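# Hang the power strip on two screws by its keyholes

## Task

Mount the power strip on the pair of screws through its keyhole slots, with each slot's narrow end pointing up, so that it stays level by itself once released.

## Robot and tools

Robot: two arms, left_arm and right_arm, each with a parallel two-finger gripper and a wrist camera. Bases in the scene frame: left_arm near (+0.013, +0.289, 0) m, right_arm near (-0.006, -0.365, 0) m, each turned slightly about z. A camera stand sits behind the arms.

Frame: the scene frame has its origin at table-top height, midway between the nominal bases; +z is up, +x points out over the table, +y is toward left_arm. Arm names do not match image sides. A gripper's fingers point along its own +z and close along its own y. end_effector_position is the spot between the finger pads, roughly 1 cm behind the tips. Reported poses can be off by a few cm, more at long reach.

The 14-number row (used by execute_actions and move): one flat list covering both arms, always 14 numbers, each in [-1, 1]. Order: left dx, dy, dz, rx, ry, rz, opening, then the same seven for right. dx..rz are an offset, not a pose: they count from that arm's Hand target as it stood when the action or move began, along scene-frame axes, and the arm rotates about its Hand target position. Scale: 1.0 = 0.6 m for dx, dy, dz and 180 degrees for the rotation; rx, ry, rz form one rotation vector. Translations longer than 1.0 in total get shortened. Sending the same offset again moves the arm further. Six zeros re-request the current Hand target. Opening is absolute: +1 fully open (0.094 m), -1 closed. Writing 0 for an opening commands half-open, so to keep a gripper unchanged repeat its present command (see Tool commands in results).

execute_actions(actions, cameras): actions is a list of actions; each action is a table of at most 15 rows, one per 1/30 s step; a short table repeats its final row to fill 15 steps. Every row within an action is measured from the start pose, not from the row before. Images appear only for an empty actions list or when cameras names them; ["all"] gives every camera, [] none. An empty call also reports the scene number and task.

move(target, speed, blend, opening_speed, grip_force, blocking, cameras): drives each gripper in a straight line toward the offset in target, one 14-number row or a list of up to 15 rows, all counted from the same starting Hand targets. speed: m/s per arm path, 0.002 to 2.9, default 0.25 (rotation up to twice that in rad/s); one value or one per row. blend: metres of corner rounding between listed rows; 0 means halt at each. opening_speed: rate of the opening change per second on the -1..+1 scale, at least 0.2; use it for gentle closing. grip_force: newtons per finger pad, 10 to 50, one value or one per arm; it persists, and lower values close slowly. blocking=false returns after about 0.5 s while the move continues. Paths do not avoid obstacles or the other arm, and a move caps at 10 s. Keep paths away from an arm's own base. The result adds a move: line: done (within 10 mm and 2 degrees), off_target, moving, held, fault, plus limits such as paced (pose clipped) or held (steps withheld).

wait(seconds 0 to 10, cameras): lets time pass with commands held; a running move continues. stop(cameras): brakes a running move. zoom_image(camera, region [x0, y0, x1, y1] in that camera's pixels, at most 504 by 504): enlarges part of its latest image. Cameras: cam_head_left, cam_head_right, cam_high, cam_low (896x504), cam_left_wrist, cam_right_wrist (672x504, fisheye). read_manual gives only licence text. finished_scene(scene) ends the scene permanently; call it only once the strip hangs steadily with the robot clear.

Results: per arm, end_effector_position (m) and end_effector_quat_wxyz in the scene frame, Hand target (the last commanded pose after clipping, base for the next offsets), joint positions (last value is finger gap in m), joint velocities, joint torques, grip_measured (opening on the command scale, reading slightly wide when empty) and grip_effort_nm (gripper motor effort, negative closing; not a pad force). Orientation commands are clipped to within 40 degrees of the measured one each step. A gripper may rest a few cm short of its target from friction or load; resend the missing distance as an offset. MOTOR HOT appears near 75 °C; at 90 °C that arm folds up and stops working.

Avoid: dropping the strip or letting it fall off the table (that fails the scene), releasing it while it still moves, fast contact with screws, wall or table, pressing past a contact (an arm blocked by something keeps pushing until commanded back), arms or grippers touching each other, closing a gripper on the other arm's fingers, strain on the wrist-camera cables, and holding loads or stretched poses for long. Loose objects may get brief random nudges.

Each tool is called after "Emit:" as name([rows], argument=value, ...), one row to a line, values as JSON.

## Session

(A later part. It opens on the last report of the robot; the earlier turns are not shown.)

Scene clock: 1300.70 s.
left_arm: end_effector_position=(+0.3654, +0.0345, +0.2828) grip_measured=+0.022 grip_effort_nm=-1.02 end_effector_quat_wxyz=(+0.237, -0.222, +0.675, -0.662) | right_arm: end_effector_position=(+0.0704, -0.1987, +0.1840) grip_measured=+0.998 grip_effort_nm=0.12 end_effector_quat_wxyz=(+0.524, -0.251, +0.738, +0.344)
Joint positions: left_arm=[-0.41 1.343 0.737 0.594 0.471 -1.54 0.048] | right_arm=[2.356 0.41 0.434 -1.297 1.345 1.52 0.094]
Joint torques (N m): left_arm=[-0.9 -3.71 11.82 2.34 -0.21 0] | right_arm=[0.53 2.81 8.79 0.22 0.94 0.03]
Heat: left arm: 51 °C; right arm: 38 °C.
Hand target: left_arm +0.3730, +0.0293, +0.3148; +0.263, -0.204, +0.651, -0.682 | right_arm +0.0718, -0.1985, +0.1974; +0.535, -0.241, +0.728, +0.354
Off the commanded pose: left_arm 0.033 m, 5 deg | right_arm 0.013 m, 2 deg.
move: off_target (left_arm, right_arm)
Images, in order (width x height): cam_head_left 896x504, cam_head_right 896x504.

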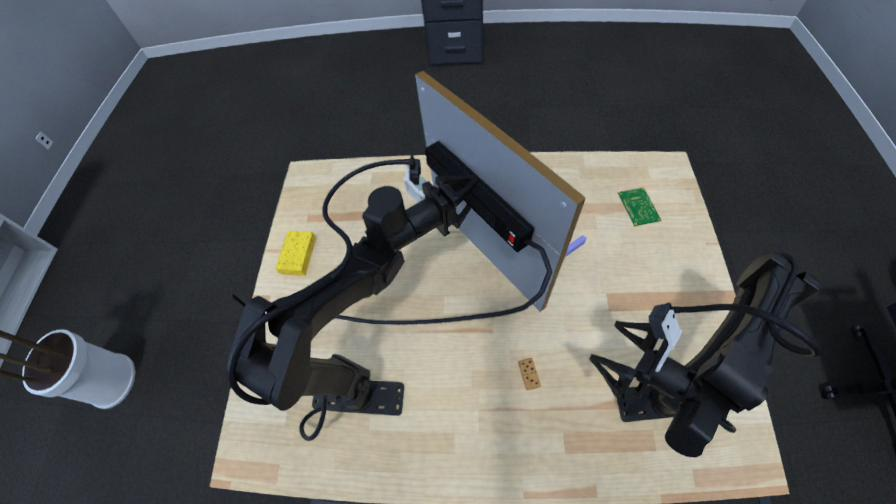

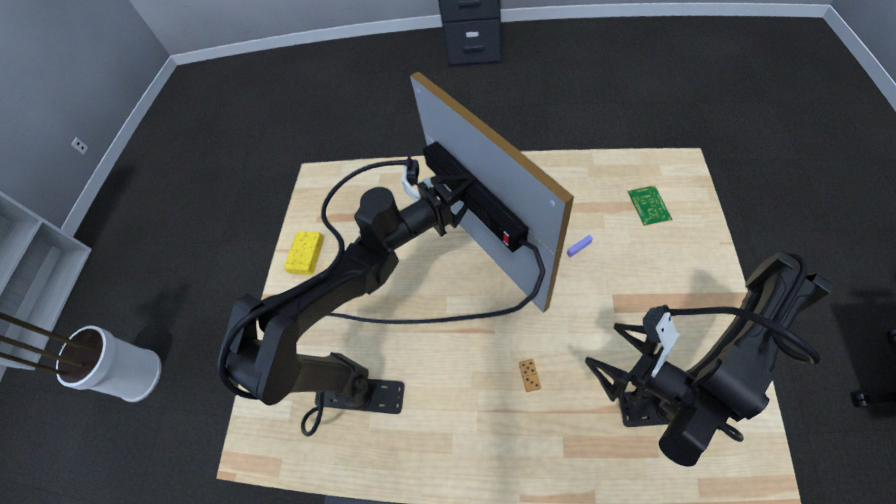

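Emit:
move([
  [-0.025,0.03,-0.01,-0.0045,0.0055,0,-0.3,0,0,0,0,0,0,1],
  [-0.025,0.03,-0.075,-0.0045,0.0055,0,-0.3,0,0,0,0,0,0,1],
  [-0.014,0.0175,-0.009,-0.0045,0.0055,0,-0.3,0,0,0,0,0,0,1],
], speed=0.05)

Emit:
move(target=[0.0142,-0.0175,0.002,0,0,0,-0.3,0,0,0,0,0,0,1], speed=0.04, cameras=["cam_head_left"])

Emit:
zoom_image(camera="cam_head_left", region=[495, 190, 555, 250])

Emit:
zoom_image(camera="cam_head_left", region=[415, 125, 475, 185])

Scene clock: 1317.87 s.
left_arm: end_effector_position=(+0.3643, +0.0416, +0.2652) grip_measured=+0.022 grip_effort_nm=-1.02 end_effector_quat_wxyz=(+0.229, -0.234, +0.680, -0.656) | right_arm: end_effector_position=(+0.0704, -0.1987, +0.1840) grip_measured=+0.998 grip_effort_nm=0.12 end_effector_quat_wxyz=(+0.524, -0.251, +0.738, +0.344)
Joint positions: left_arm=[-0.391 1.345 0.69 0.616 0.484 -1.548 0.048] | right_arm=[2.356 0.41 0.434 -1.297 1.345 1.52 0.094]
Joint torques (N m): left_arm=[-0.5 -6.93 11 2.3 -0.11 -0.13] | right_arm=[0.53 2.81 8.79 0.22 0.94 0.03]
Heat: left arm: 52 °C; right arm: 38 °C.
Hand target: left_arm +0.3646, +0.0398, +0.3093; +0.256, -0.211, +0.649, -0.685 | right_arm +0.0718, -0.1985, +0.1974; +0.535, -0.241, +0.728, +0.354
Off the commanded pose: left_arm 0.044 m, 6 deg | right_arm 0.013 m, 2 deg.
move: off_target (left_arm, right_arm)

Scene clock: 1318.60 s.
left_arm: end_effector_position=(+0.3656, +0.0346, +0.2785) grip_measured=+0.022 grip_effort_nm=-1.02 end_effector_quat_wxyz=(+0.234, -0.226, +0.674, -0.663) | right_arm: end_effector_position=(+0.0704, -0.1987, +0.1840) grip_measured=+0.998 grip_effort_nm=0.12 end_effector_quat_wxyz=(+0.524, -0.251, +0.738, +0.344)
Joint positions: left_arm=[-0.41 1.35 0.725 0.611 0.469 -1.549 0.048] | right_arm=[2.356 0.41 0.434 -1.297 1.345 1.52 0.094]
Joint torques (N m): left_arm=[-0.66 -3.86 11.54 2.37 -0.19 -0.08] | right_arm=[0.53 2.81 8.76 0.22 0.94 0.04]
Heat: left arm: 52 °C; right arm: 38 °C.
Hand target: left_arm +0.3731, +0.0293, +0.3104; +0.256, -0.211, +0.649, -0.685 | right_arm +0.0718, -0.1985, +0.1974; +0.535, -0.241, +0.728, +0.354
Off the commanded pose: left_arm 0.033 m, 5 deg | right_arm 0.013 m, 2 deg.
move: off_target (left_arm, right_arm)
Images, in order (width x height): cam_head_left 896x504.

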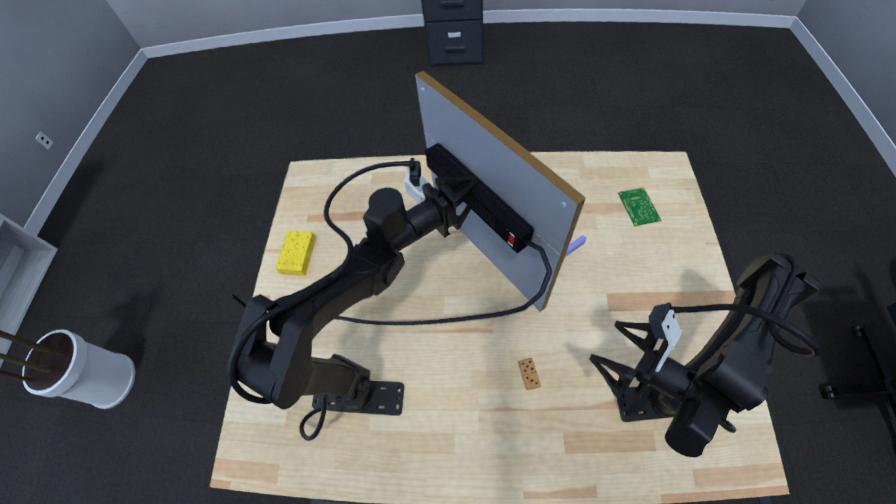

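Scaled by 8.400 from the camera's 896x504 image, which has a finer 1280x720 frame.

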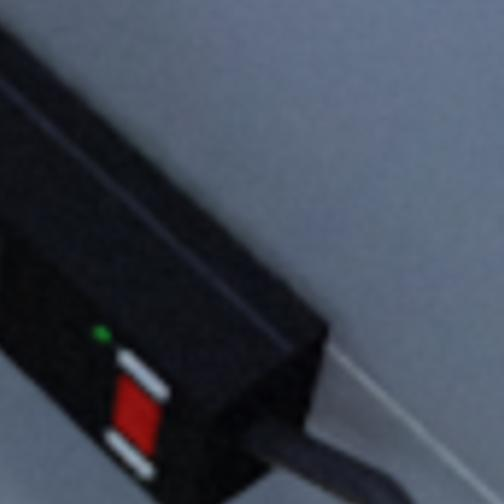

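Scaled by 8.400 from the camera's 896x504 image, which has a finer 1280x720 frame.

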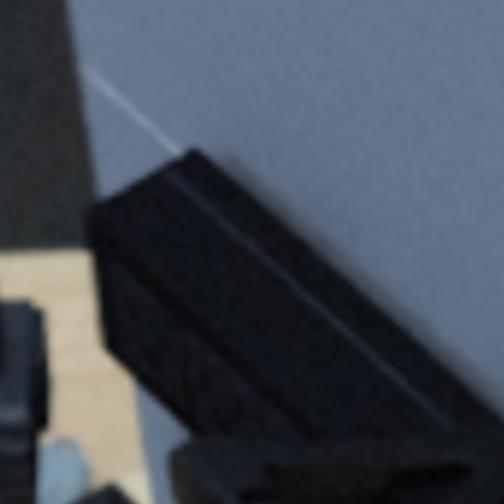

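Emit:
move(target=[0.0084, -0.0103, 0, 0, 0, 0, -0.3, 0, 0, 0, 0, 0, 0, 1], speed=0.03, cameras=["cam_head_left"])

Scene clock: 1344.27 s.
left_arm: end_effector_position=(+0.3659, +0.0343, +0.2779) grip_measured=+0.022 grip_effort_nm=-1.02 end_effector_quat_wxyz=(+0.234, -0.227, +0.675, -0.662) | right_arm: end_effector_position=(+0.0704, -0.1987, +0.1840) grip_measured=+0.998 grip_effort_nm=0.12 end_effector_quat_wxyz=(+0.524, -0.251, +0.738, +0.344)
Joint positions: left_arm=[-0.41 1.352 0.726 0.611 0.469 -1.549 0.048] | right_arm=[2.356 0.41 0.434 -1.297 1.345 1.52 0.094]
Joint torques (N m): left_arm=[-1.42 -2.18 13.18 2.45 -0.33 -0.11] | right_arm=[0.53 2.81 8.76 0.22 0.94 0.04]
Heat: left arm: 50 °C; right arm: 38 °C.
Hand target: left_arm +0.3781, +0.0231, +0.3104; +0.256, -0.211, +0.649, -0.685 | right_arm +0.0718, -0.1985, +0.1974; +0.535, -0.241, +0.728, +0.354
Off the commanded pose: left_arm 0.036 m, 5 deg | right_arm 0.013 m, 2 deg.
move: off_target (left_arm, right_arm)
Images, in order (width x height): cam_head_left 896x504.

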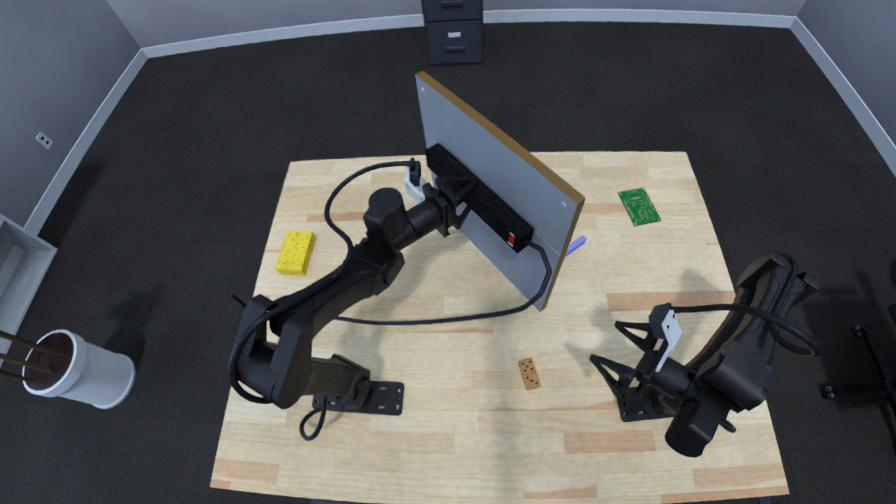

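Emit:
zoom_image(camera="cam_head_left", region=[495, 190, 555, 250])

Emit:
zoom_image(camera="cam_head_left", region=[415, 125, 475, 185])

Scaled by 8.400 from the camera's 896x504 image, which has a finer 1280x720 frame.

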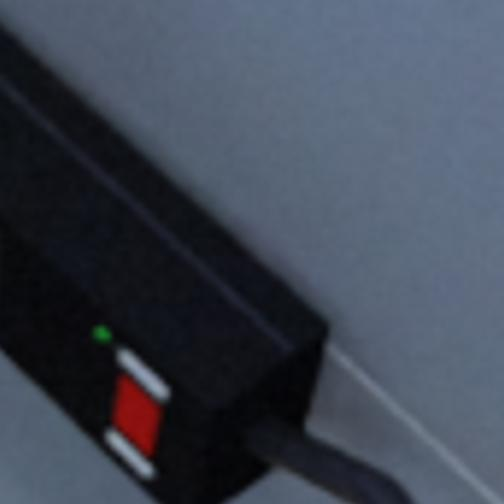

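Scaled by 8.400 from the camera's 896x504 image, which has a finer 1280x720 frame.

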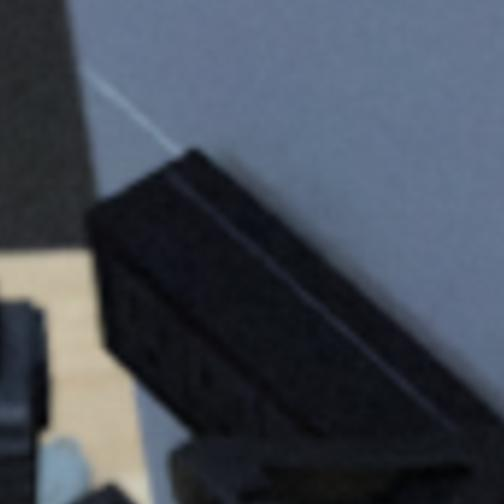

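Emit:
move([
  [-0.0274, 0.0335, 0, -0.0028, 0.0034, 0, -0.3, 0, 0, 0, 0, 0, 0, 1],
  [-0.0274, 0.0335, 0.025, -0.0028, 0.0034, 0, -0.3, 0, 0, 0, 0, 0, 0, 1],
  [-0.0084, 0.0103, 0.025, -0.0028, 0.0034, 0, -0.3, 0, 0, 0, 0, 0, 0, 1],
], speed=0.03, cameras=["cam_head_left"])

Emit:
zoom_image(camera="cam_head_left", region=[495, 190, 555, 250])

Emit:
zoom_image(camera="cam_head_left", region=[415, 125, 475, 185])

Scene clock: 1388.20 s.
left_arm: end_effector_position=(+0.3665, +0.0346, +0.2908) grip_measured=+0.022 grip_effort_nm=-1.02 end_effector_quat_wxyz=(+0.229, -0.232, +0.675, -0.662) | right_arm: end_effector_position=(+0.0704, -0.1987, +0.1840) grip_measured=+0.998 grip_effort_nm=0.12 end_effector_quat_wxyz=(+0.524, -0.251, +0.738, +0.344)
Joint positions: left_arm=[-0.41 1.33 0.771 0.538 0.468 -1.559 0.048] | right_arm=[2.356 0.41 0.434 -1.297 1.345 1.52 0.094]
Joint torques (N m): left_arm=[-0.75 -3.86 11.67 2.45 -0.16 -0.16] | right_arm=[0.51 2.81 8.77 0.22 0.94 0.03]
Heat: left arm: 50 °C; right arm: 38 °C.
Hand target: left_arm +0.3730, +0.0291, +0.3253; +0.251, -0.216, +0.647, -0.686 | right_arm +0.0718, -0.1985, +0.1974; +0.535, -0.241, +0.728, +0.354
Off the commanded pose: left_arm 0.036 m, 5 deg | right_arm 0.013 m, 2 deg.
move: off_target (left_arm, right_arm)
Images, in order (width x height): cam_head_left 896x504.

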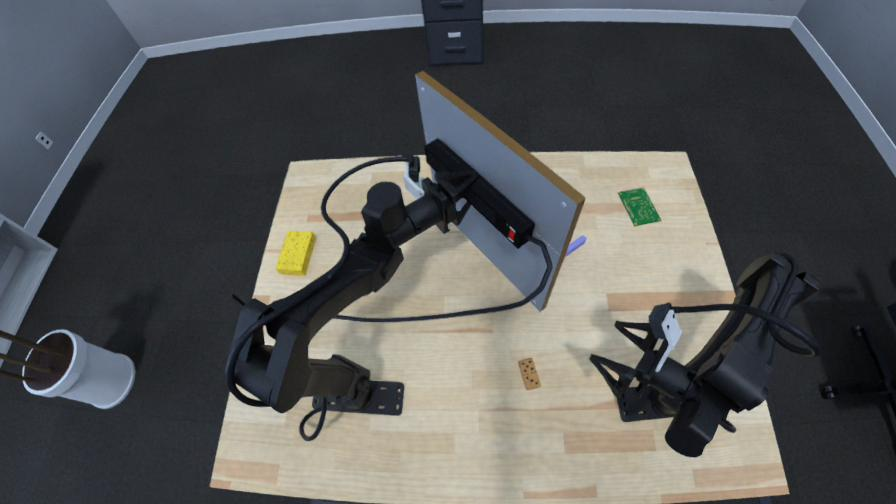

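Scaled by 8.400 from the camera's 896x504 image, which has a finer 1280x720 frame.

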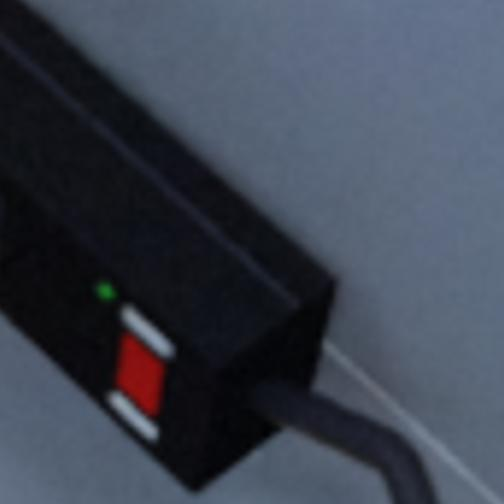

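Scaled by 8.400 from the camera's 896x504 image, which has a finer 1280x720 frame.

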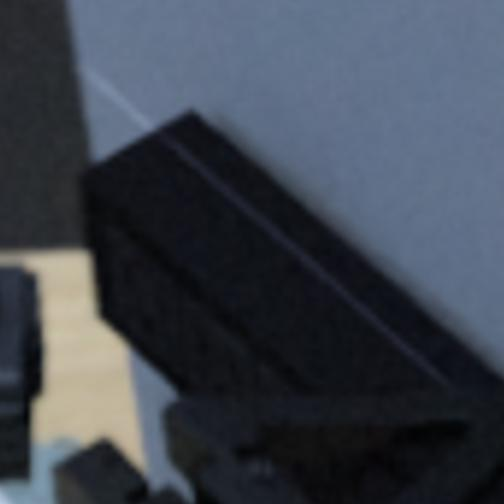

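Emit:
move(target=[0, 0, -0.04, 0.001, -0.0012, 0, -0.3, 0, 0, 0, 0, 0, 0, 1], speed=0.015)

Scene clock: 1401.43 s.
left_arm: end_effector_position=(+0.3666, +0.0344, +0.2908) grip_measured=+0.022 grip_effort_nm=-1.02 end_effector_quat_wxyz=(+0.233, -0.225, +0.667, -0.671) | right_arm: end_effector_position=(+0.0704, -0.1987, +0.1840) grip_measured=+0.998 grip_effort_nm=0.12 end_effector_quat_wxyz=(+0.524, -0.251, +0.738, +0.344)
Joint positions: left_arm=[-0.407 1.344 0.75 0.605 0.476 -1.567 0.048] | right_arm=[2.356 0.41 0.434 -1.297 1.345 1.52 0.094]
Joint torques (N m): left_arm=[-1.03 -2.04 7.83 2.76 -0.25 -0.01] | right_arm=[0.51 2.81 8.76 0.22 0.94 0.04]
Heat: left arm: 52 °C; right arm: 38 °C.
Hand target: left_arm +0.3730, +0.0292, +0.3014; +0.253, -0.214, +0.648, -0.686 | right_arm +0.0718, -0.1985, +0.1974; +0.535, -0.241, +0.728, +0.354
Off the commanded pose: left_arm 0.013 m, 4 deg | right_arm 0.013 m, 2 deg.
move: off_target (left_arm, right_arm)

Emit:
move(target=[0, 0, -0.0167, 0, 0, 0, -0.3, 0, 0, 0, 0, 0, 0, 1], speed=0.01)

Scene clock: 1406.07 s.
left_arm: end_effector_position=(+0.3663, +0.0348, +0.2898) grip_measured=+0.022 grip_effort_nm=-1.02 end_effector_quat_wxyz=(+0.237, -0.220, +0.657, -0.681) | right_arm: end_effector_position=(+0.0704, -0.1987, +0.1840) grip_measured=+0.998 grip_effort_nm=0.12 end_effector_quat_wxyz=(+0.524, -0.251, +0.738, +0.344)
Joint positions: left_arm=[-0.406 1.359 0.722 0.683 0.478 -1.58 0.048] | right_arm=[2.356 0.41 0.434 -1.297 1.345 1.52 0.094]
Joint torques (N m): left_arm=[-1.13 -1.8 7.62 2.49 -0.32 0.11] | right_arm=[0.51 2.81 8.77 0.22 0.94 0.04]
Heat: left arm: 53 °C; right arm: 38 °C.
Hand target: left_arm +0.3730, +0.0292, +0.2914; +0.253, -0.214, +0.648, -0.686 | right_arm +0.0718, -0.1985, +0.1974; +0.535, -0.241, +0.728, +0.354
Off the commanded pose: left_arm 0.009 m, 2 deg | right_arm 0.013 m, 2 deg.
move: off_target (right_arm)

Emit:
move(target=[0, 0, -0.0133, 0, 0, 0, -0.3, 0, 0, 0, 0, 0, 0, 1], speed=0.01)

Scene clock: 1409.37 s.
left_arm: end_effector_position=(+0.3659, +0.0349, +0.2886) grip_measured=+0.022 grip_effort_nm=-1.02 end_effector_quat_wxyz=(+0.242, -0.215, +0.649, -0.689) | right_arm: end_effector_position=(+0.0704, -0.1987, +0.1840) grip_measured=+0.998 grip_effort_nm=0.13 end_effector_quat_wxyz=(+0.524, -0.251, +0.738, +0.344)
Joint positions: left_arm=[-0.406 1.373 0.7 0.747 0.478 -1.586 0.048] | right_arm=[2.356 0.41 0.434 -1.297 1.345 1.52 0.094]
Joint torques (N m): left_arm=[-1.06 -1.55 7.53 2.18 -0.31 0.14] | right_arm=[0.53 2.81 8.76 0.22 0.94 0.04]
Heat: left arm: 53 °C; right arm: 39 °C.
Hand target: left_arm +0.3730, +0.0292, +0.2833; +0.253, -0.214, +0.648, -0.686 | right_arm +0.0718, -0.1985, +0.1974; +0.535, -0.241, +0.728, +0.354
Off the commanded pose: left_arm 0.011 m, 1 deg | right_arm 0.013 m, 2 deg.
move: off_target (left_arm, right_arm)

Emit:
move(target=[-0.007, 0.0086, 0, 0.0160, 0.0130, 0, -0.3, 0, 0, 0, 0, 0, 0, 1], speed=0.015, cameras=["cam_head_left"])

Emit:
zoom_image(camera="cam_head_left", region=[495, 190, 555, 250])

Emit:
zoom_image(camera="cam_head_left", region=[415, 125, 475, 185])

Scene clock: 1417.97 s.
left_arm: end_effector_position=(+0.3665, +0.0359, +0.2631) grip_measured=+0.022 grip_effort_nm=-1.02 end_effector_quat_wxyz=(+0.230, -0.230, +0.682, -0.655) | right_arm: end_effector_position=(+0.0704, -0.1987, +0.1840) grip_measured=+0.998 grip_effort_nm=0.12 end_effector_quat_wxyz=(+0.524, -0.251, +0.738, +0.344)
Joint positions: left_arm=[-0.405 1.368 0.7 0.628 0.474 -1.54 0.048] | right_arm=[2.356 0.41 0.434 -1.297 1.345 1.52 0.094]
Joint torques (N m): left_arm=[-0.35 -5.29 9.7 1.88 -0.11 0.02] | right_arm=[0.51 2.82 8.76 0.22 0.94 0.04]
Heat: left arm: 51 °C; right arm: 39 °C.
Hand target: left_arm +0.3688, +0.0343, +0.2834; +0.245, -0.222, +0.670, -0.665 | right_arm +0.0718, -0.1985, +0.1974; +0.535, -0.241, +0.728, +0.354
Off the commanded pose: left_arm 0.020 m, 3 deg | right_arm 0.013 m, 2 deg.
move: off_target (left_arm, right_arm)
Images, in order (width x height): cam_head_left 896x504.

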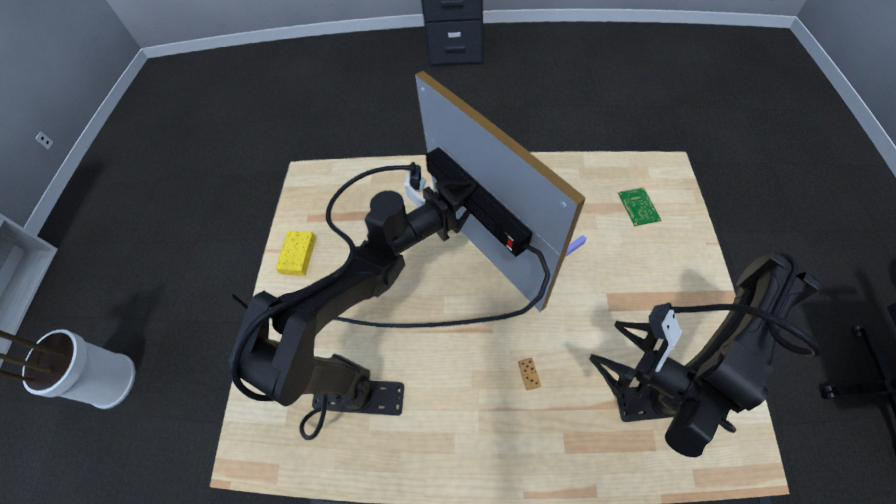

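Scaled by 8.400 from the camera's 896x504 image, which has a finer 1280x720 frame.

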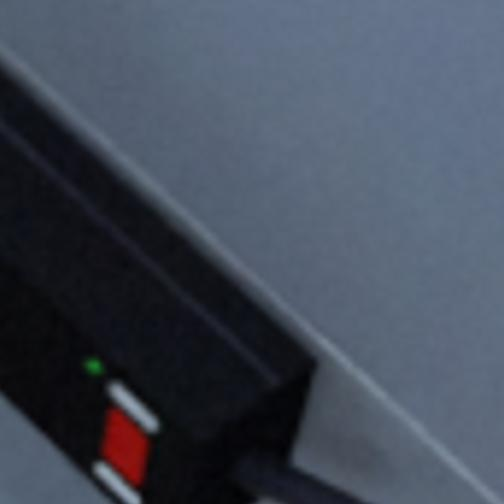

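Scaled by 8.400 from the camera's 896x504 image, which has a finer 1280x720 frame.

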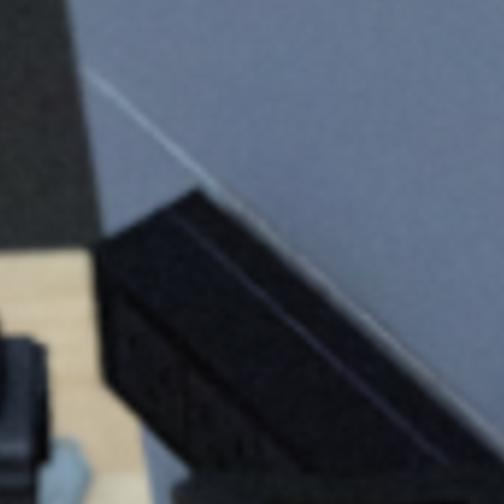

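Emit:
zoom_image(camera="cam_head_left", region=[425, 135, 545, 245])

Emit:
execute_actions(actions=[])

Scaled by 4.200 from the camera's 896x504 image, which has a finer 1280x720 frame.

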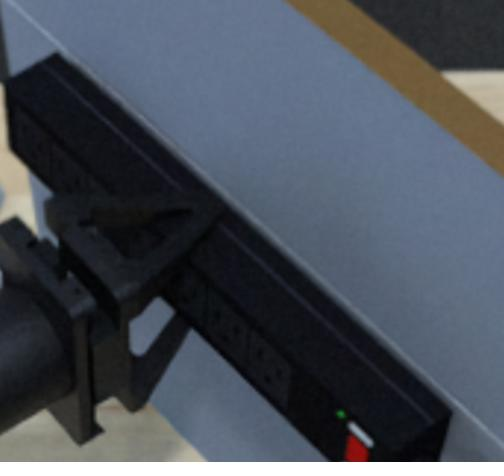

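Scene clock: 1441.13 s.
left_arm: end_effector_position=(+0.3665, +0.0359, +0.2631) grip_measured=+0.022 grip_effort_nm=-1.02 end_effector_quat_wxyz=(+0.230, -0.230, +0.682, -0.655) | right_arm: end_effector_position=(+0.0704, -0.1987, +0.1840) grip_measured=+0.998 grip_effort_nm=0.12 end_effector_quat_wxyz=(+0.524, -0.251, +0.738, +0.344)
Joint positions: left_arm=[-0.405 1.368 0.7 0.628 0.474 -1.539 0.048] | right_arm=[2.356 0.41 0.434 -1.297 1.345 1.52 0.094]
Joint velocities: within noise
Joint torques (N m): left_arm=[-0.29 -5.37 9.81 1.84 -0.11 0.02] | right_arm=[0.51 2.81 8.76 0.22 0.94 0.04]
Heat: left arm: 49 °C; right arm: 39 °C.
Hand target: left_arm +0.3688, +0.0343, +0.2834; +0.245, -0.222, +0.670, -0.665 | right_arm +0.0718, -0.1985, +0.1974; +0.535, -0.241, +0.728, +0.354
Tool commands: left_gripper/opening=-0.3 right_gripper/opening=+1.0
Off the commanded pose: left_arm 0.020 m, 3 deg | right_arm 0.013 m, 2 deg.
camera_calibration:
cam_left_wrist: T_world_to_cam=[[0.0030282, -0.0832436, 0.996525, -0.254054], [-0.998291, -0.0584078, -0.00184546, 0.407964], [0.0583584, -0.994816, -0.0832782, 0.142882], [0, 0, 0, 1]] pos_world=[0.399697, 0.144821, 0.265823]
cam_right_wrist: T_world_to_cam=[[0.747735, -0.601593, -0.281032, -0.116245], [-0.605813, -0.444835, -0.65963, 0.117208], [0.271816, 0.663481, -0.697072, 0.346755], [0, 0, 0, 1]] pos_world=[0.0636728, -0.247859, 0.286359]

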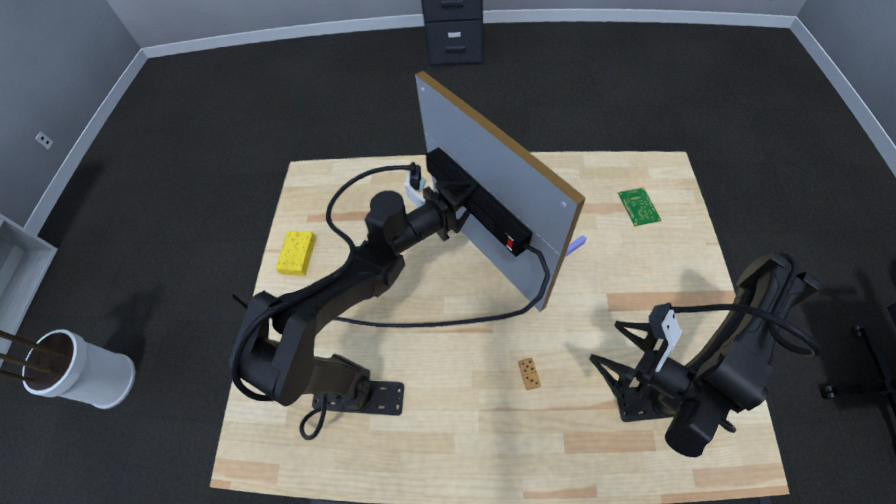

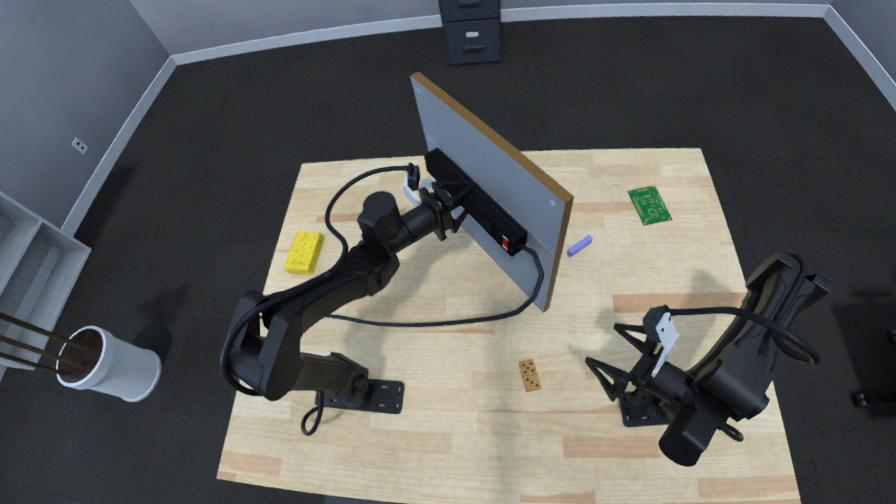

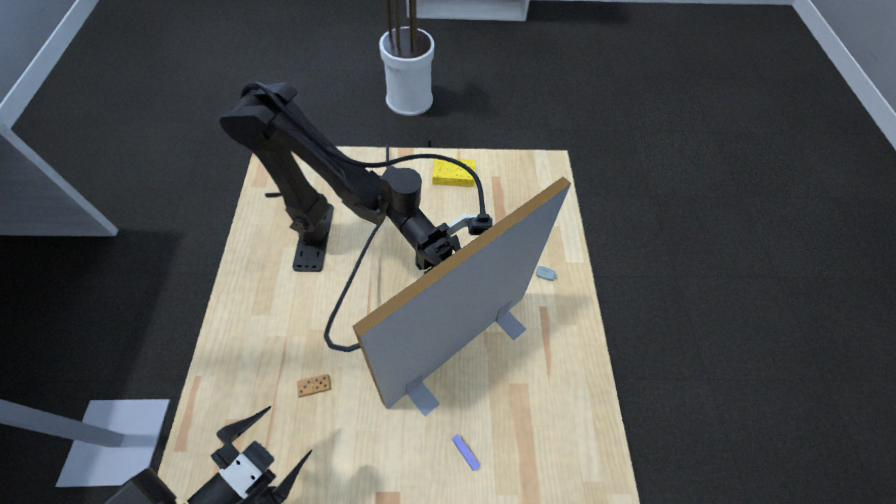

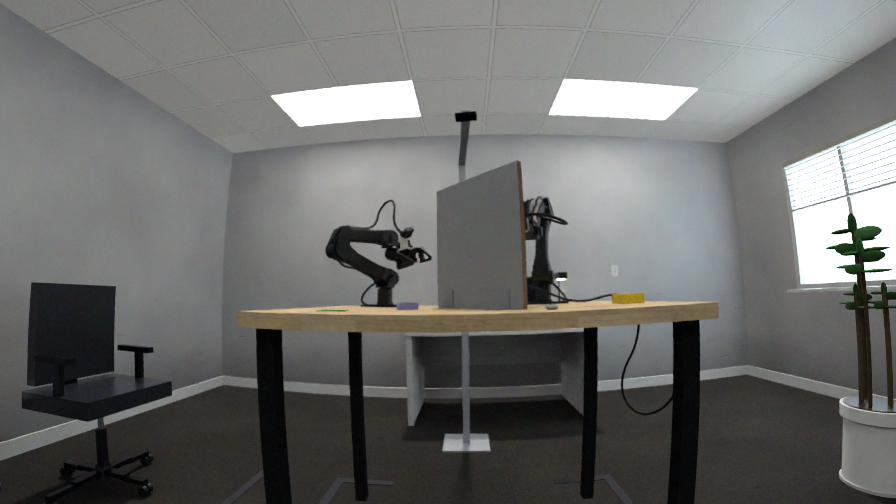

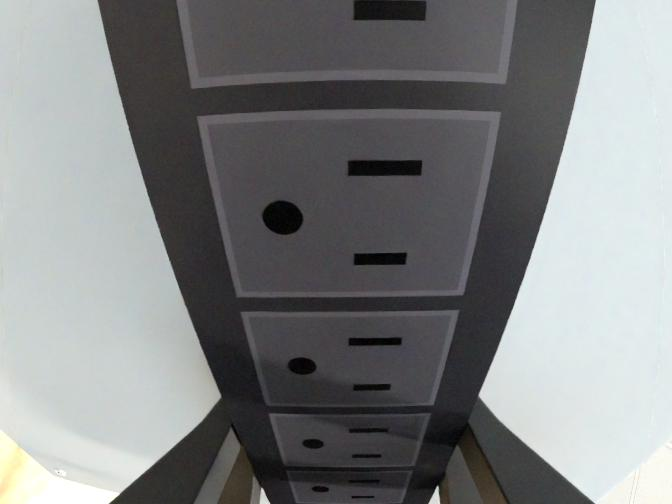

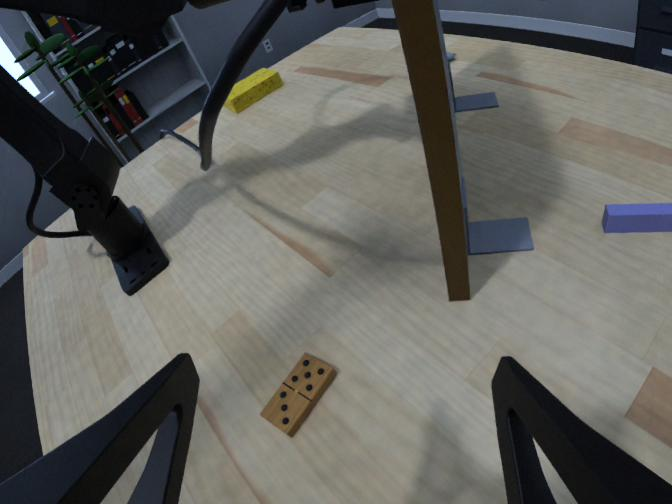

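Emit:
move(target=[-0.0317, 0.0387, 0, 0, 0, 0, -0.3, 0, 0, 0, 0, 0, 0, 1], speed=0.06, cameras=["cam_head_left", "cam_head_right"])

Emit:
zoom_image(camera="cam_head_left", region=[420, 130, 480, 190])

Emit:
zoom_image(camera="cam_head_left", region=[470, 180, 530, 240])

Emit:
zoom_image(camera="cam_head_right", region=[420, 130, 480, 190])

Emit:
zoom_image(camera="cam_head_right", region=[470, 180, 530, 240])

Scene clock: 1461.13 s.
left_arm: end_effector_position=(+0.3544, +0.0536, +0.2656) grip_measured=+0.022 grip_effort_nm=-1.02 end_effector_quat_wxyz=(+0.227, -0.237, +0.685, -0.650) | right_arm: end_effector_position=(+0.0704, -0.1987, +0.1840) grip_measured=+0.998 grip_effort_nm=0.12 end_effector_quat_wxyz=(+0.524, -0.251, +0.738, +0.344)
Joint positions: left_arm=[-0.364 1.276 0.66 0.557 0.509 -1.539 0.048] | right_arm=[2.356 0.41 0.434 -1.297 1.345 1.52 0.094]
Joint torques (N m): left_arm=[0.57 -6.27 6.23 2.23 0.06 -0.01] | right_arm=[0.51 2.81 8.76 0.22 0.93 0.04]
Heat: left arm: 48 °C; right arm: 39 °C.
Hand target: left_arm +0.3498, +0.0577, +0.2835; +0.245, -0.222, +0.670, -0.665 | right_arm +0.0718, -0.1985, +0.1974; +0.535, -0.241, +0.728, +0.354
Off the commanded pose: left_arm 0.019 m, 4 deg | right_arm 0.013 m, 2 deg.
move: off_target (left_arm, right_arm)
Images, in order (width x height): cam_head_left 896x504, cam_head_right 896x504.

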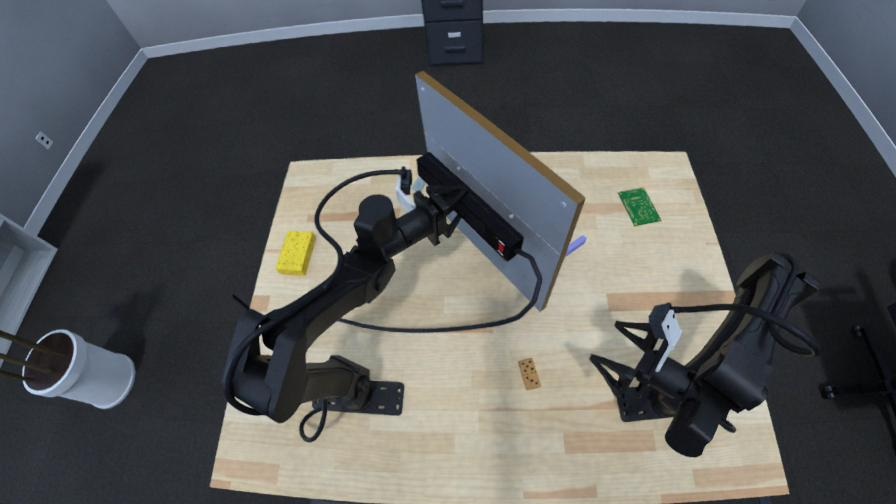

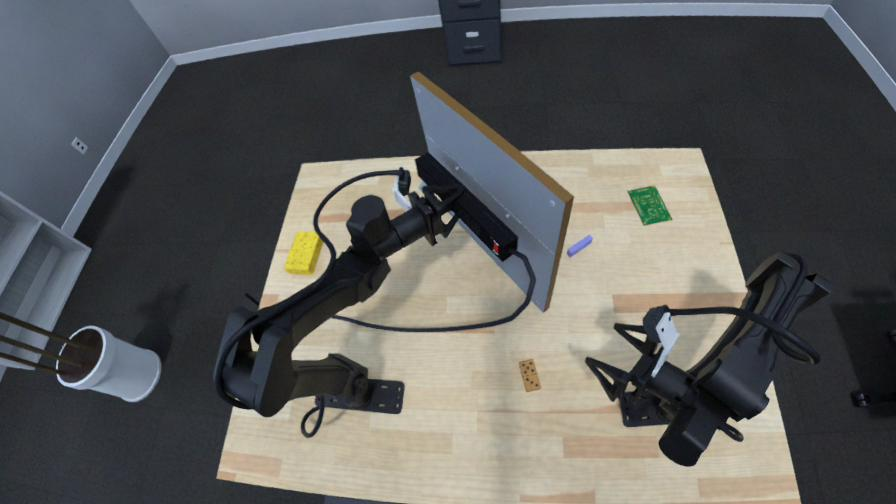

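Scaled by 8.400 from the camera's 896x504 image, which has a finer 1280x720 frame.

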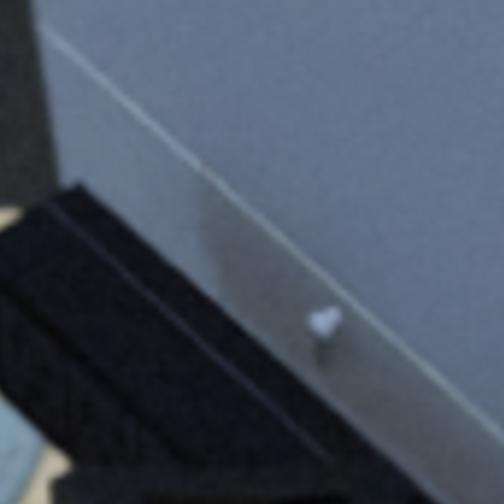

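Scaled by 8.400 from the camera's 896x504 image, which has a finer 1280x720 frame.

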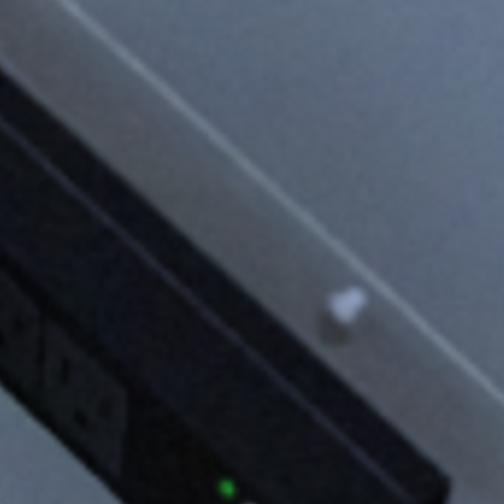

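Scaled by 8.400 from the camera's 896x504 image, which has a finer 1280x720 frame.

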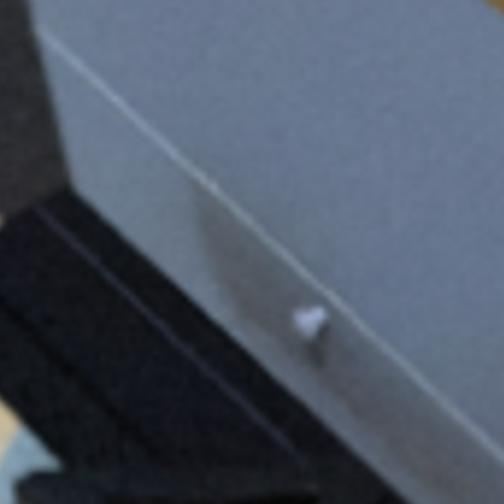

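Scaled by 8.400 from the camera's 896x504 image, which has a finer 1280x720 frame.

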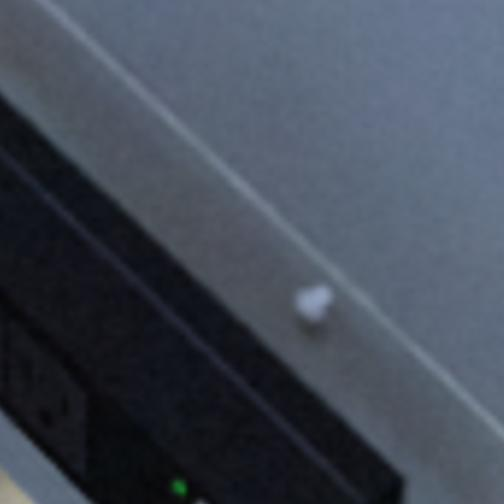

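Emit:
move([
  [0.0061, -0.0127, 0.083, 0, 0, 0, -0.3, 0, 0, 0, 0, 0, 0, 1],
  [0.0061, -0.0127, 0.042, 0, 0, 0, -0.3, 0, 0, 0, 0, 0, 0, 1],
], speed=0.05)

Scene clock: 1501.10 s.
left_arm: end_effector_position=(+0.3547, +0.0521, +0.2955) grip_measured=+0.022 grip_effort_nm=-1.02 end_effector_quat_wxyz=(+0.229, -0.237, +0.685, -0.650) | right_arm: end_effector_position=(+0.0704, -0.1987, +0.1840) grip_measured=+0.998 grip_effort_nm=0.12 end_effector_quat_wxyz=(+0.524, -0.251, +0.738, +0.344)
Joint positions: left_arm=[-0.371 1.236 0.76 0.418 0.499 -1.537 0.048] | right_arm=[2.356 0.41 0.434 -1.297 1.345 1.52 0.094]
Joint torques (N m): left_arm=[-0.62 -3.85 6.58 2.55 -0.04 0.03] | right_arm=[0.51 2.81 8.77 0.22 0.94 0.03]
Heat: left arm: 51 °C; right arm: 39 °C.
Hand target: left_arm +0.3535, +0.0500, +0.3086; +0.245, -0.222, +0.670, -0.665 | right_arm +0.0718, -0.1985, +0.1974; +0.535, -0.241, +0.728, +0.354
Off the commanded pose: left_arm 0.013 m, 4 deg | right_arm 0.013 m, 2 deg.
move: off_target (left_arm, right_arm)

Emit:
move([
  [-0.0025, -0.0022, 0.036, -0.0086, -0.0070, 0, -0.3, 0, 0, 0, 0, 0, 0, 1],
  [0.0133, -0.0216, 0.036, -0.0086, -0.0070, 0, -0.3, 0, 0, 0, 0, 0, 0, 1],
  [0.0133, -0.0216, 0.002, -0.0086, -0.0070, 0, -0.3, 0, 0, 0, 0, 0, 0, 1],
], speed=0.05)

Scene clock: 1511.00 s.
left_arm: end_effector_position=(+0.3617, +0.0392, +0.2965) grip_measured=+0.022 grip_effort_nm=-1.02 end_effector_quat_wxyz=(+0.237, -0.227, +0.676, -0.659) | right_arm: end_effector_position=(+0.0704, -0.1987, +0.1840) grip_measured=+0.998 grip_effort_nm=0.12 end_effector_quat_wxyz=(+0.524, -0.251, +0.738, +0.344)
Joint positions: left_arm=[-0.404 1.295 0.768 0.508 0.47 -1.54 0.048] | right_arm=[2.356 0.41 0.434 -1.297 1.345 1.52 0.094]
Joint torques (N m): left_arm=[-0.55 -4.11 6.8 2.59 -0.12 -0.11] | right_arm=[0.51 2.82 8.77 0.22 0.94 0.04]
Heat: left arm: 53 °C; right arm: 39 °C.
Hand target: left_arm +0.3615, +0.0370, +0.3097; +0.249, -0.218, +0.658, -0.676 | right_arm +0.0718, -0.1985, +0.1974; +0.535, -0.241, +0.728, +0.354
Off the commanded pose: left_arm 0.013 m, 3 deg | right_arm 0.013 m, 2 deg.
move: off_target (left_arm, right_arm)

Emit:
move([
  [-0.0013, -0.0011, -0.010, -0.0035, 0.0043, 0, -0.3, 0, 0, 0, 0, 0, 0, 1],
  [0.0061, -0.0101, -0.010, -0.0035, 0.0043, 0, -0.3, 0, 0, 0, 0, 0, 0, 1],
], speed=0.03, cameras=["cam_head_left"])

Emit:
zoom_image(camera="cam_head_left", region=[495, 190, 555, 250])

Emit:
zoom_image(camera="cam_head_left", region=[415, 125, 475, 185])

Scene clock: 1520.77 s.
left_arm: end_effector_position=(+0.3634, +0.0329, +0.2826) grip_measured=+0.022 grip_effort_nm=-1.03 end_effector_quat_wxyz=(+0.227, -0.235, +0.679, -0.657) | right_arm: end_effector_position=(+0.0704, -0.1987, +0.1840) grip_measured=+0.998 grip_effort_nm=0.12 end_effector_quat_wxyz=(+0.524, -0.251, +0.738, +0.344)
Joint positions: left_arm=[-0.42 1.329 0.75 0.541 0.458 -1.555 0.048] | right_arm=[2.356 0.41 0.434 -1.297 1.345 1.52 0.094]
Joint torques (N m): left_arm=[-0.58 -4.3 8.06 2.61 -0.15 -0.17] | right_arm=[0.53 2.81 8.77 0.22 0.94 0.04]
Heat: left arm: 53 °C; right arm: 39 °C.
Hand target: left_arm +0.3651, +0.0309, +0.3037; +0.243, -0.224, +0.656, -0.678 | right_arm +0.0718, -0.1985, +0.1974; +0.535, -0.241, +0.728, +0.354
Off the commanded pose: left_arm 0.021 m, 4 deg | right_arm 0.013 m, 2 deg.
move: off_target (left_arm, right_arm)
Images, in order (width x height): cam_head_left 896x504.

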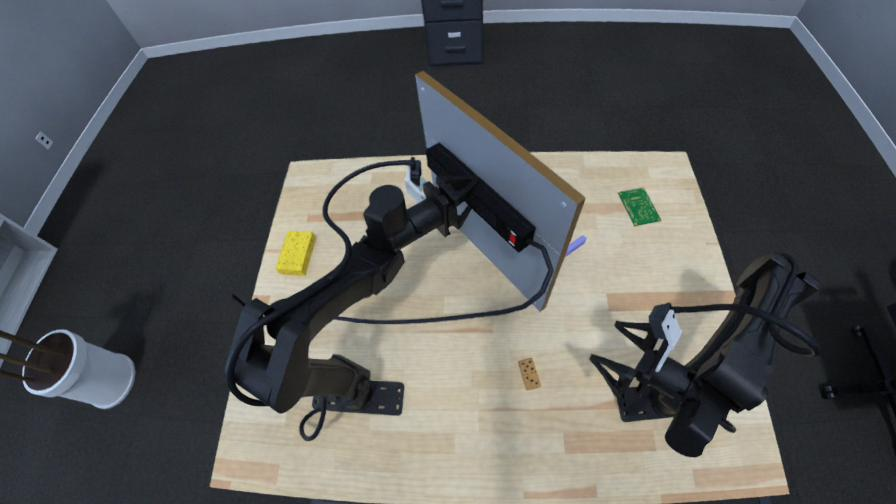

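Scaled by 8.400 from the camera's 896x504 image, which has a finer 1280x720 frame.

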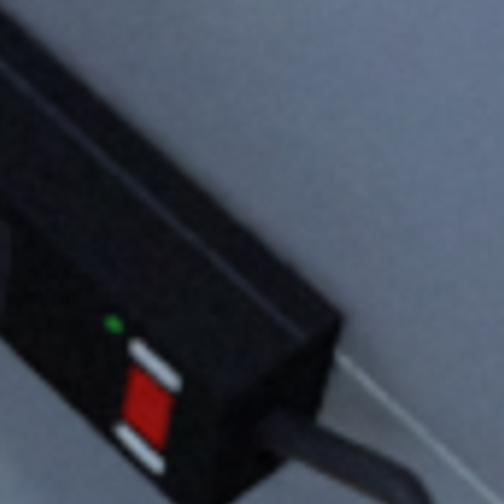

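Scaled by 8.400 from the camera's 896x504 image, which has a finer 1280x720 frame.

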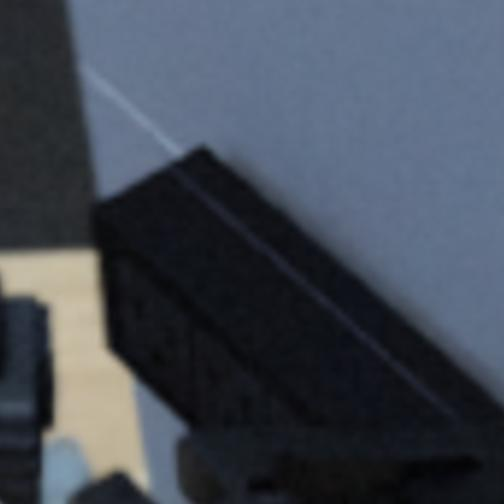

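Emit:
move([
  [-0.0025, 0.0109, 0, 0.0028, -0.0034, 0, -0.3, 0, 0, 0, 0, 0, 0, 1],
  [0.0052, 0.0014, 0, 0.0028, -0.0034, 0, -0.3, 0, 0, 0, 0, 0, 0, 1],
], speed=0.03)

Scene clock: 1535.83 s.
left_arm: end_effector_position=(+0.3642, +0.0338, +0.2826) grip_measured=+0.022 grip_effort_nm=-1.02 end_effector_quat_wxyz=(+0.227, -0.234, +0.679, -0.658) | right_arm: end_effector_position=(+0.0704, -0.1987, +0.1840) grip_measured=+0.998 grip_effort_nm=0.12 end_effector_quat_wxyz=(+0.524, -0.251, +0.738, +0.344)
Joint positions: left_arm=[-0.416 1.331 0.75 0.545 0.461 -1.555 0.048] | right_arm=[2.356 0.41 0.434 -1.297 1.345 1.52 0.094]
Joint torques (N m): left_arm=[-0.34 -3.92 8.54 2.57 -0.11 -0.04] | right_arm=[0.53 2.81 8.77 0.22 0.93 0.03]
Heat: left arm: 52 °C; right arm: 39 °C.
Hand target: left_arm +0.3682, +0.0318, +0.3038; +0.248, -0.219, +0.658, -0.677 | right_arm +0.0718, -0.1985, +0.1974; +0.535, -0.241, +0.728, +0.354
Off the commanded pose: left_arm 0.022 m, 4 deg | right_arm 0.013 m, 2 deg.
move: off_target (left_arm, right_arm)

Emit:
move([
  [-0.0066, 0.0140, 0, 0.0042, -0.0051, 0, -0.3, 0, 0, 0, 0, 0, 0, 1],
  [0.0025, 0.0008, 0, 0.0042, -0.0051, 0, -0.3, 0, 0, 0, 0, 0, 0, 1],
], speed=0.03)

Scene clock: 1544.43 s.
left_arm: end_effector_position=(+0.3658, +0.0348, +0.2808) grip_measured=+0.022 grip_effort_nm=-1.02 end_effector_quat_wxyz=(+0.231, -0.229, +0.682, -0.655) | right_arm: end_effector_position=(+0.0704, -0.1987, +0.1840) grip_measured=+0.998 grip_effort_nm=0.12 end_effector_quat_wxyz=(+0.524, -0.251, +0.738, +0.344)
Joint positions: left_arm=[-0.409 1.338 0.75 0.549 0.47 -1.537 0.048] | right_arm=[2.356 0.41 0.434 -1.297 1.345 1.52 0.094]
Joint torques (N m): left_arm=[-0.44 -4.08 8.88 2.57 -0.12 -0.02] | right_arm=[0.53 2.8 8.77 0.22 0.94 0.03]
Heat: left arm: 51 °C; right arm: 39 °C.
Hand target: left_arm +0.3697, +0.0322, +0.3038; +0.255, -0.212, +0.660, -0.674 | right_arm +0.0718, -0.1985, +0.1974; +0.535, -0.241, +0.728, +0.354
Off the commanded pose: left_arm 0.023 m, 5 deg | right_arm 0.013 m, 2 deg.
move: off_target (left_arm, right_arm)

Emit:
move([
  [-0.0012, -0.001, -0.0183, 0, 0, 0, -0.3, 0, 0, 0, 0, 0, 0, 1],
], speed=0.015)

Scene clock: 1549.93 s.
left_arm: end_effector_position=(+0.3659, +0.0347, +0.2806) grip_measured=+0.022 grip_effort_nm=-1.02 end_effector_quat_wxyz=(+0.235, -0.225, +0.678, -0.659) | right_arm: end_effector_position=(+0.0704, -0.1987, +0.1840) grip_measured=+0.998 grip_effort_nm=0.12 end_effector_quat_wxyz=(+0.524, -0.251, +0.738, +0.344)
Joint positions: left_arm=[-0.409 1.343 0.74 0.579 0.47 -1.538 0.048] | right_arm=[2.356 0.41 0.434 -1.297 1.345 1.52 0.094]
Joint torques (N m): left_arm=[-0.75 -3.17 7.16 2.71 -0.18 0.03] | right_arm=[0.51 2.81 8.79 0.22 0.94 0.04]
Heat: left arm: 52 °C; right arm: 39 °C.
Hand target: left_arm +0.3689, +0.0316, +0.2928; +0.254, -0.212, +0.660, -0.674 | right_arm +0.0718, -0.1985, +0.1974; +0.535, -0.241, +0.728, +0.354
Off the commanded pose: left_arm 0.013 m, 4 deg | right_arm 0.013 m, 2 deg.
move: off_target (left_arm, right_arm)

Emit:
move([
  [0.0084, -0.0103, 0, 0, 0, 0, -0.3, 0, 0, 0, 0, 0, 0, 1],
], speed=0.015)

Scene clock: 1553.03 s.
left_arm: end_effector_position=(+0.3662, +0.0341, +0.2802) grip_measured=+0.022 grip_effort_nm=-1.02 end_effector_quat_wxyz=(+0.234, -0.224, +0.678, -0.659) | right_arm: end_effector_position=(+0.0704, -0.1987, +0.1840) grip_measured=+0.998 grip_effort_nm=0.12 end_effector_quat_wxyz=(+0.524, -0.251, +0.738, +0.344)
Joint positions: left_arm=[-0.409 1.347 0.74 0.584 0.473 -1.538 0.048] | right_arm=[2.356 0.41 0.434 -1.297 1.345 1.52 0.094]
Joint torques (N m): left_arm=[-1.63 -1.62 8.84 2.71 -0.27 -0.01] | right_arm=[0.53 2.81 8.77 0.22 0.94 0.04]
Heat: left arm: 52 °C; right arm: 39 °C.
Hand target: left_arm +0.3740, +0.0254, +0.2927; +0.254, -0.212, +0.660, -0.674 | right_arm +0.0718, -0.1985, +0.1974; +0.535, -0.241, +0.728, +0.354
Off the commanded pose: left_arm 0.017 m, 4 deg | right_arm 0.013 m, 2 deg.
move: off_target (left_arm, right_arm)

Emit:
move([
  [0, 0, -0.01, 0, 0, 0, -0.3, 0, 0, 0, 0, 0, 0, 1],
], speed=0.01)

Scene clock: 1558.50 s.
left_arm: end_effector_position=(+0.3661, +0.0340, +0.2801) grip_measured=+0.022 grip_effort_nm=-1.02 end_effector_quat_wxyz=(+0.236, -0.222, +0.675, -0.663) | right_arm: end_effector_position=(+0.0704, -0.1987, +0.1840) grip_measured=+0.998 grip_effort_nm=0.12 end_effector_quat_wxyz=(+0.524, -0.251, +0.738, +0.344)
Joint positions: left_arm=[-0.409 1.353 0.731 0.612 0.474 -1.542 0.048] | right_arm=[2.356 0.41 0.434 -1.297 1.345 1.52 0.094]
Joint torques (N m): left_arm=[-1.58 -1.21 8.23 2.66 -0.3 0.04] | right_arm=[0.51 2.8 8.76 0.22 0.94 0.04]
Heat: left arm: 53 °C; right arm: 39 °C.
Hand target: left_arm +0.3740, +0.0254, +0.2868; +0.255, -0.212, +0.660, -0.674 | right_arm +0.0718, -0.1985, +0.1974; +0.535, -0.241, +0.728, +0.354
Off the commanded pose: left_arm 0.013 m, 3 deg | right_arm 0.013 m, 2 deg.
move: off_target (left_arm, right_arm)

Emit:
move([
  [0, 0, -0.008, 0.0086, 0.007, 0, -0.3, 0, 0, 0, 0, 0, 0, 1],
], speed=0.01)

Scene clock: 1565.23 s.
left_arm: end_effector_position=(+0.3661, +0.0340, +0.2797) grip_measured=+0.022 grip_effort_nm=-1.02 end_effector_quat_wxyz=(+0.236, -0.222, +0.675, -0.663) | right_arm: end_effector_position=(+0.0704, -0.1987, +0.1840) grip_measured=+0.998 grip_effort_nm=0.12 end_effector_quat_wxyz=(+0.524, -0.251, +0.738, +0.344)
Joint positions: left_arm=[-0.409 1.353 0.731 0.611 0.474 -1.542 0.048] | right_arm=[2.356 0.41 0.434 -1.297 1.345 1.52 0.094]
Joint torques (N m): left_arm=[-1.7 -1.65 9.37 2.2 -0.28 0.19] | right_arm=[0.51 2.81 8.76 0.22 0.94 0.04]
Heat: left arm: 52 °C; right arm: 39 °C.
Hand target: left_arm +0.3740, +0.0254, +0.2821; +0.250, -0.216, +0.672, -0.663 | right_arm +0.0718, -0.1985, +0.1974; +0.535, -0.241, +0.728, +0.354
Off the commanded pose: left_arm 0.012 m, 2 deg | right_arm 0.013 m, 2 deg.
move: off_target (left_arm, right_arm)

Emit:
move([
  [0, 0, -0.01, 0, 0, 0, -0.3, 0, 0, 0, 0, 0, 0, 1],
], speed=0.01)

Scene clock: 1569.30 s.
left_arm: end_effector_position=(+0.3661, +0.0340, +0.2797) grip_measured=+0.022 grip_effort_nm=-1.02 end_effector_quat_wxyz=(+0.236, -0.222, +0.675, -0.663) | right_arm: end_effector_position=(+0.0704, -0.1987, +0.1840) grip_measured=+0.998 grip_effort_nm=0.12 end_effector_quat_wxyz=(+0.524, -0.251, +0.738, +0.344)
Joint positions: left_arm=[-0.409 1.353 0.731 0.611 0.474 -1.542 0.048] | right_arm=[2.356 0.41 0.434 -1.297 1.345 1.52 0.094]
Joint torques (N m): left_arm=[-1.59 -0.91 7.75 2.44 -0.29 0.19] | right_arm=[0.53 2.81 8.76 0.22 0.94 0.03]
Heat: left arm: 51 °C; right arm: 39 °C.
Hand target: left_arm +0.3740, +0.0254, +0.2761; +0.250, -0.216, +0.672, -0.663 | right_arm +0.0718, -0.1985, +0.1974; +0.535, -0.241, +0.728, +0.354
Off the commanded pose: left_arm 0.012 m, 2 deg | right_arm 0.013 m, 2 deg.
move: off_target (left_arm, right_arm)

Emit:
move([
  [-0.002, 0.0025, -0.012, 0, 0, 0, -0.3, 0, 0, 0, 0, 0, 0, 1],
], speed=0.01)

Scene clock: 1576.73 s.
left_arm: end_effector_position=(+0.3660, +0.0343, +0.2788) grip_measured=+0.022 grip_effort_nm=-1.02 end_effector_quat_wxyz=(+0.240, -0.218, +0.668, -0.670) | right_arm: end_effector_position=(+0.0704, -0.1987, +0.1840) grip_measured=+0.998 grip_effort_nm=0.12 end_effector_quat_wxyz=(+0.524, -0.251, +0.738, +0.344)
Joint positions: left_arm=[-0.409 1.364 0.709 0.67 0.474 -1.549 0.048] | right_arm=[2.356 0.41 0.434 -1.297 1.345 1.52 0.094]
Joint torques (N m): left_arm=[-1.28 -1.31 7.15 2.1 -0.31 0.24] | right_arm=[0.51 2.82 8.77 0.22 0.94 0.04]
Heat: left arm: 51 °C; right arm: 39 °C.
Hand target: left_arm +0.3729, +0.0270, +0.2689; +0.250, -0.216, +0.672, -0.663 | right_arm +0.0718, -0.1985, +0.1974; +0.535, -0.241, +0.728, +0.354
Off the commanded pose: left_arm 0.014 m, 2 deg | right_arm 0.013 m, 2 deg.
move: off_target (left_arm, right_arm)


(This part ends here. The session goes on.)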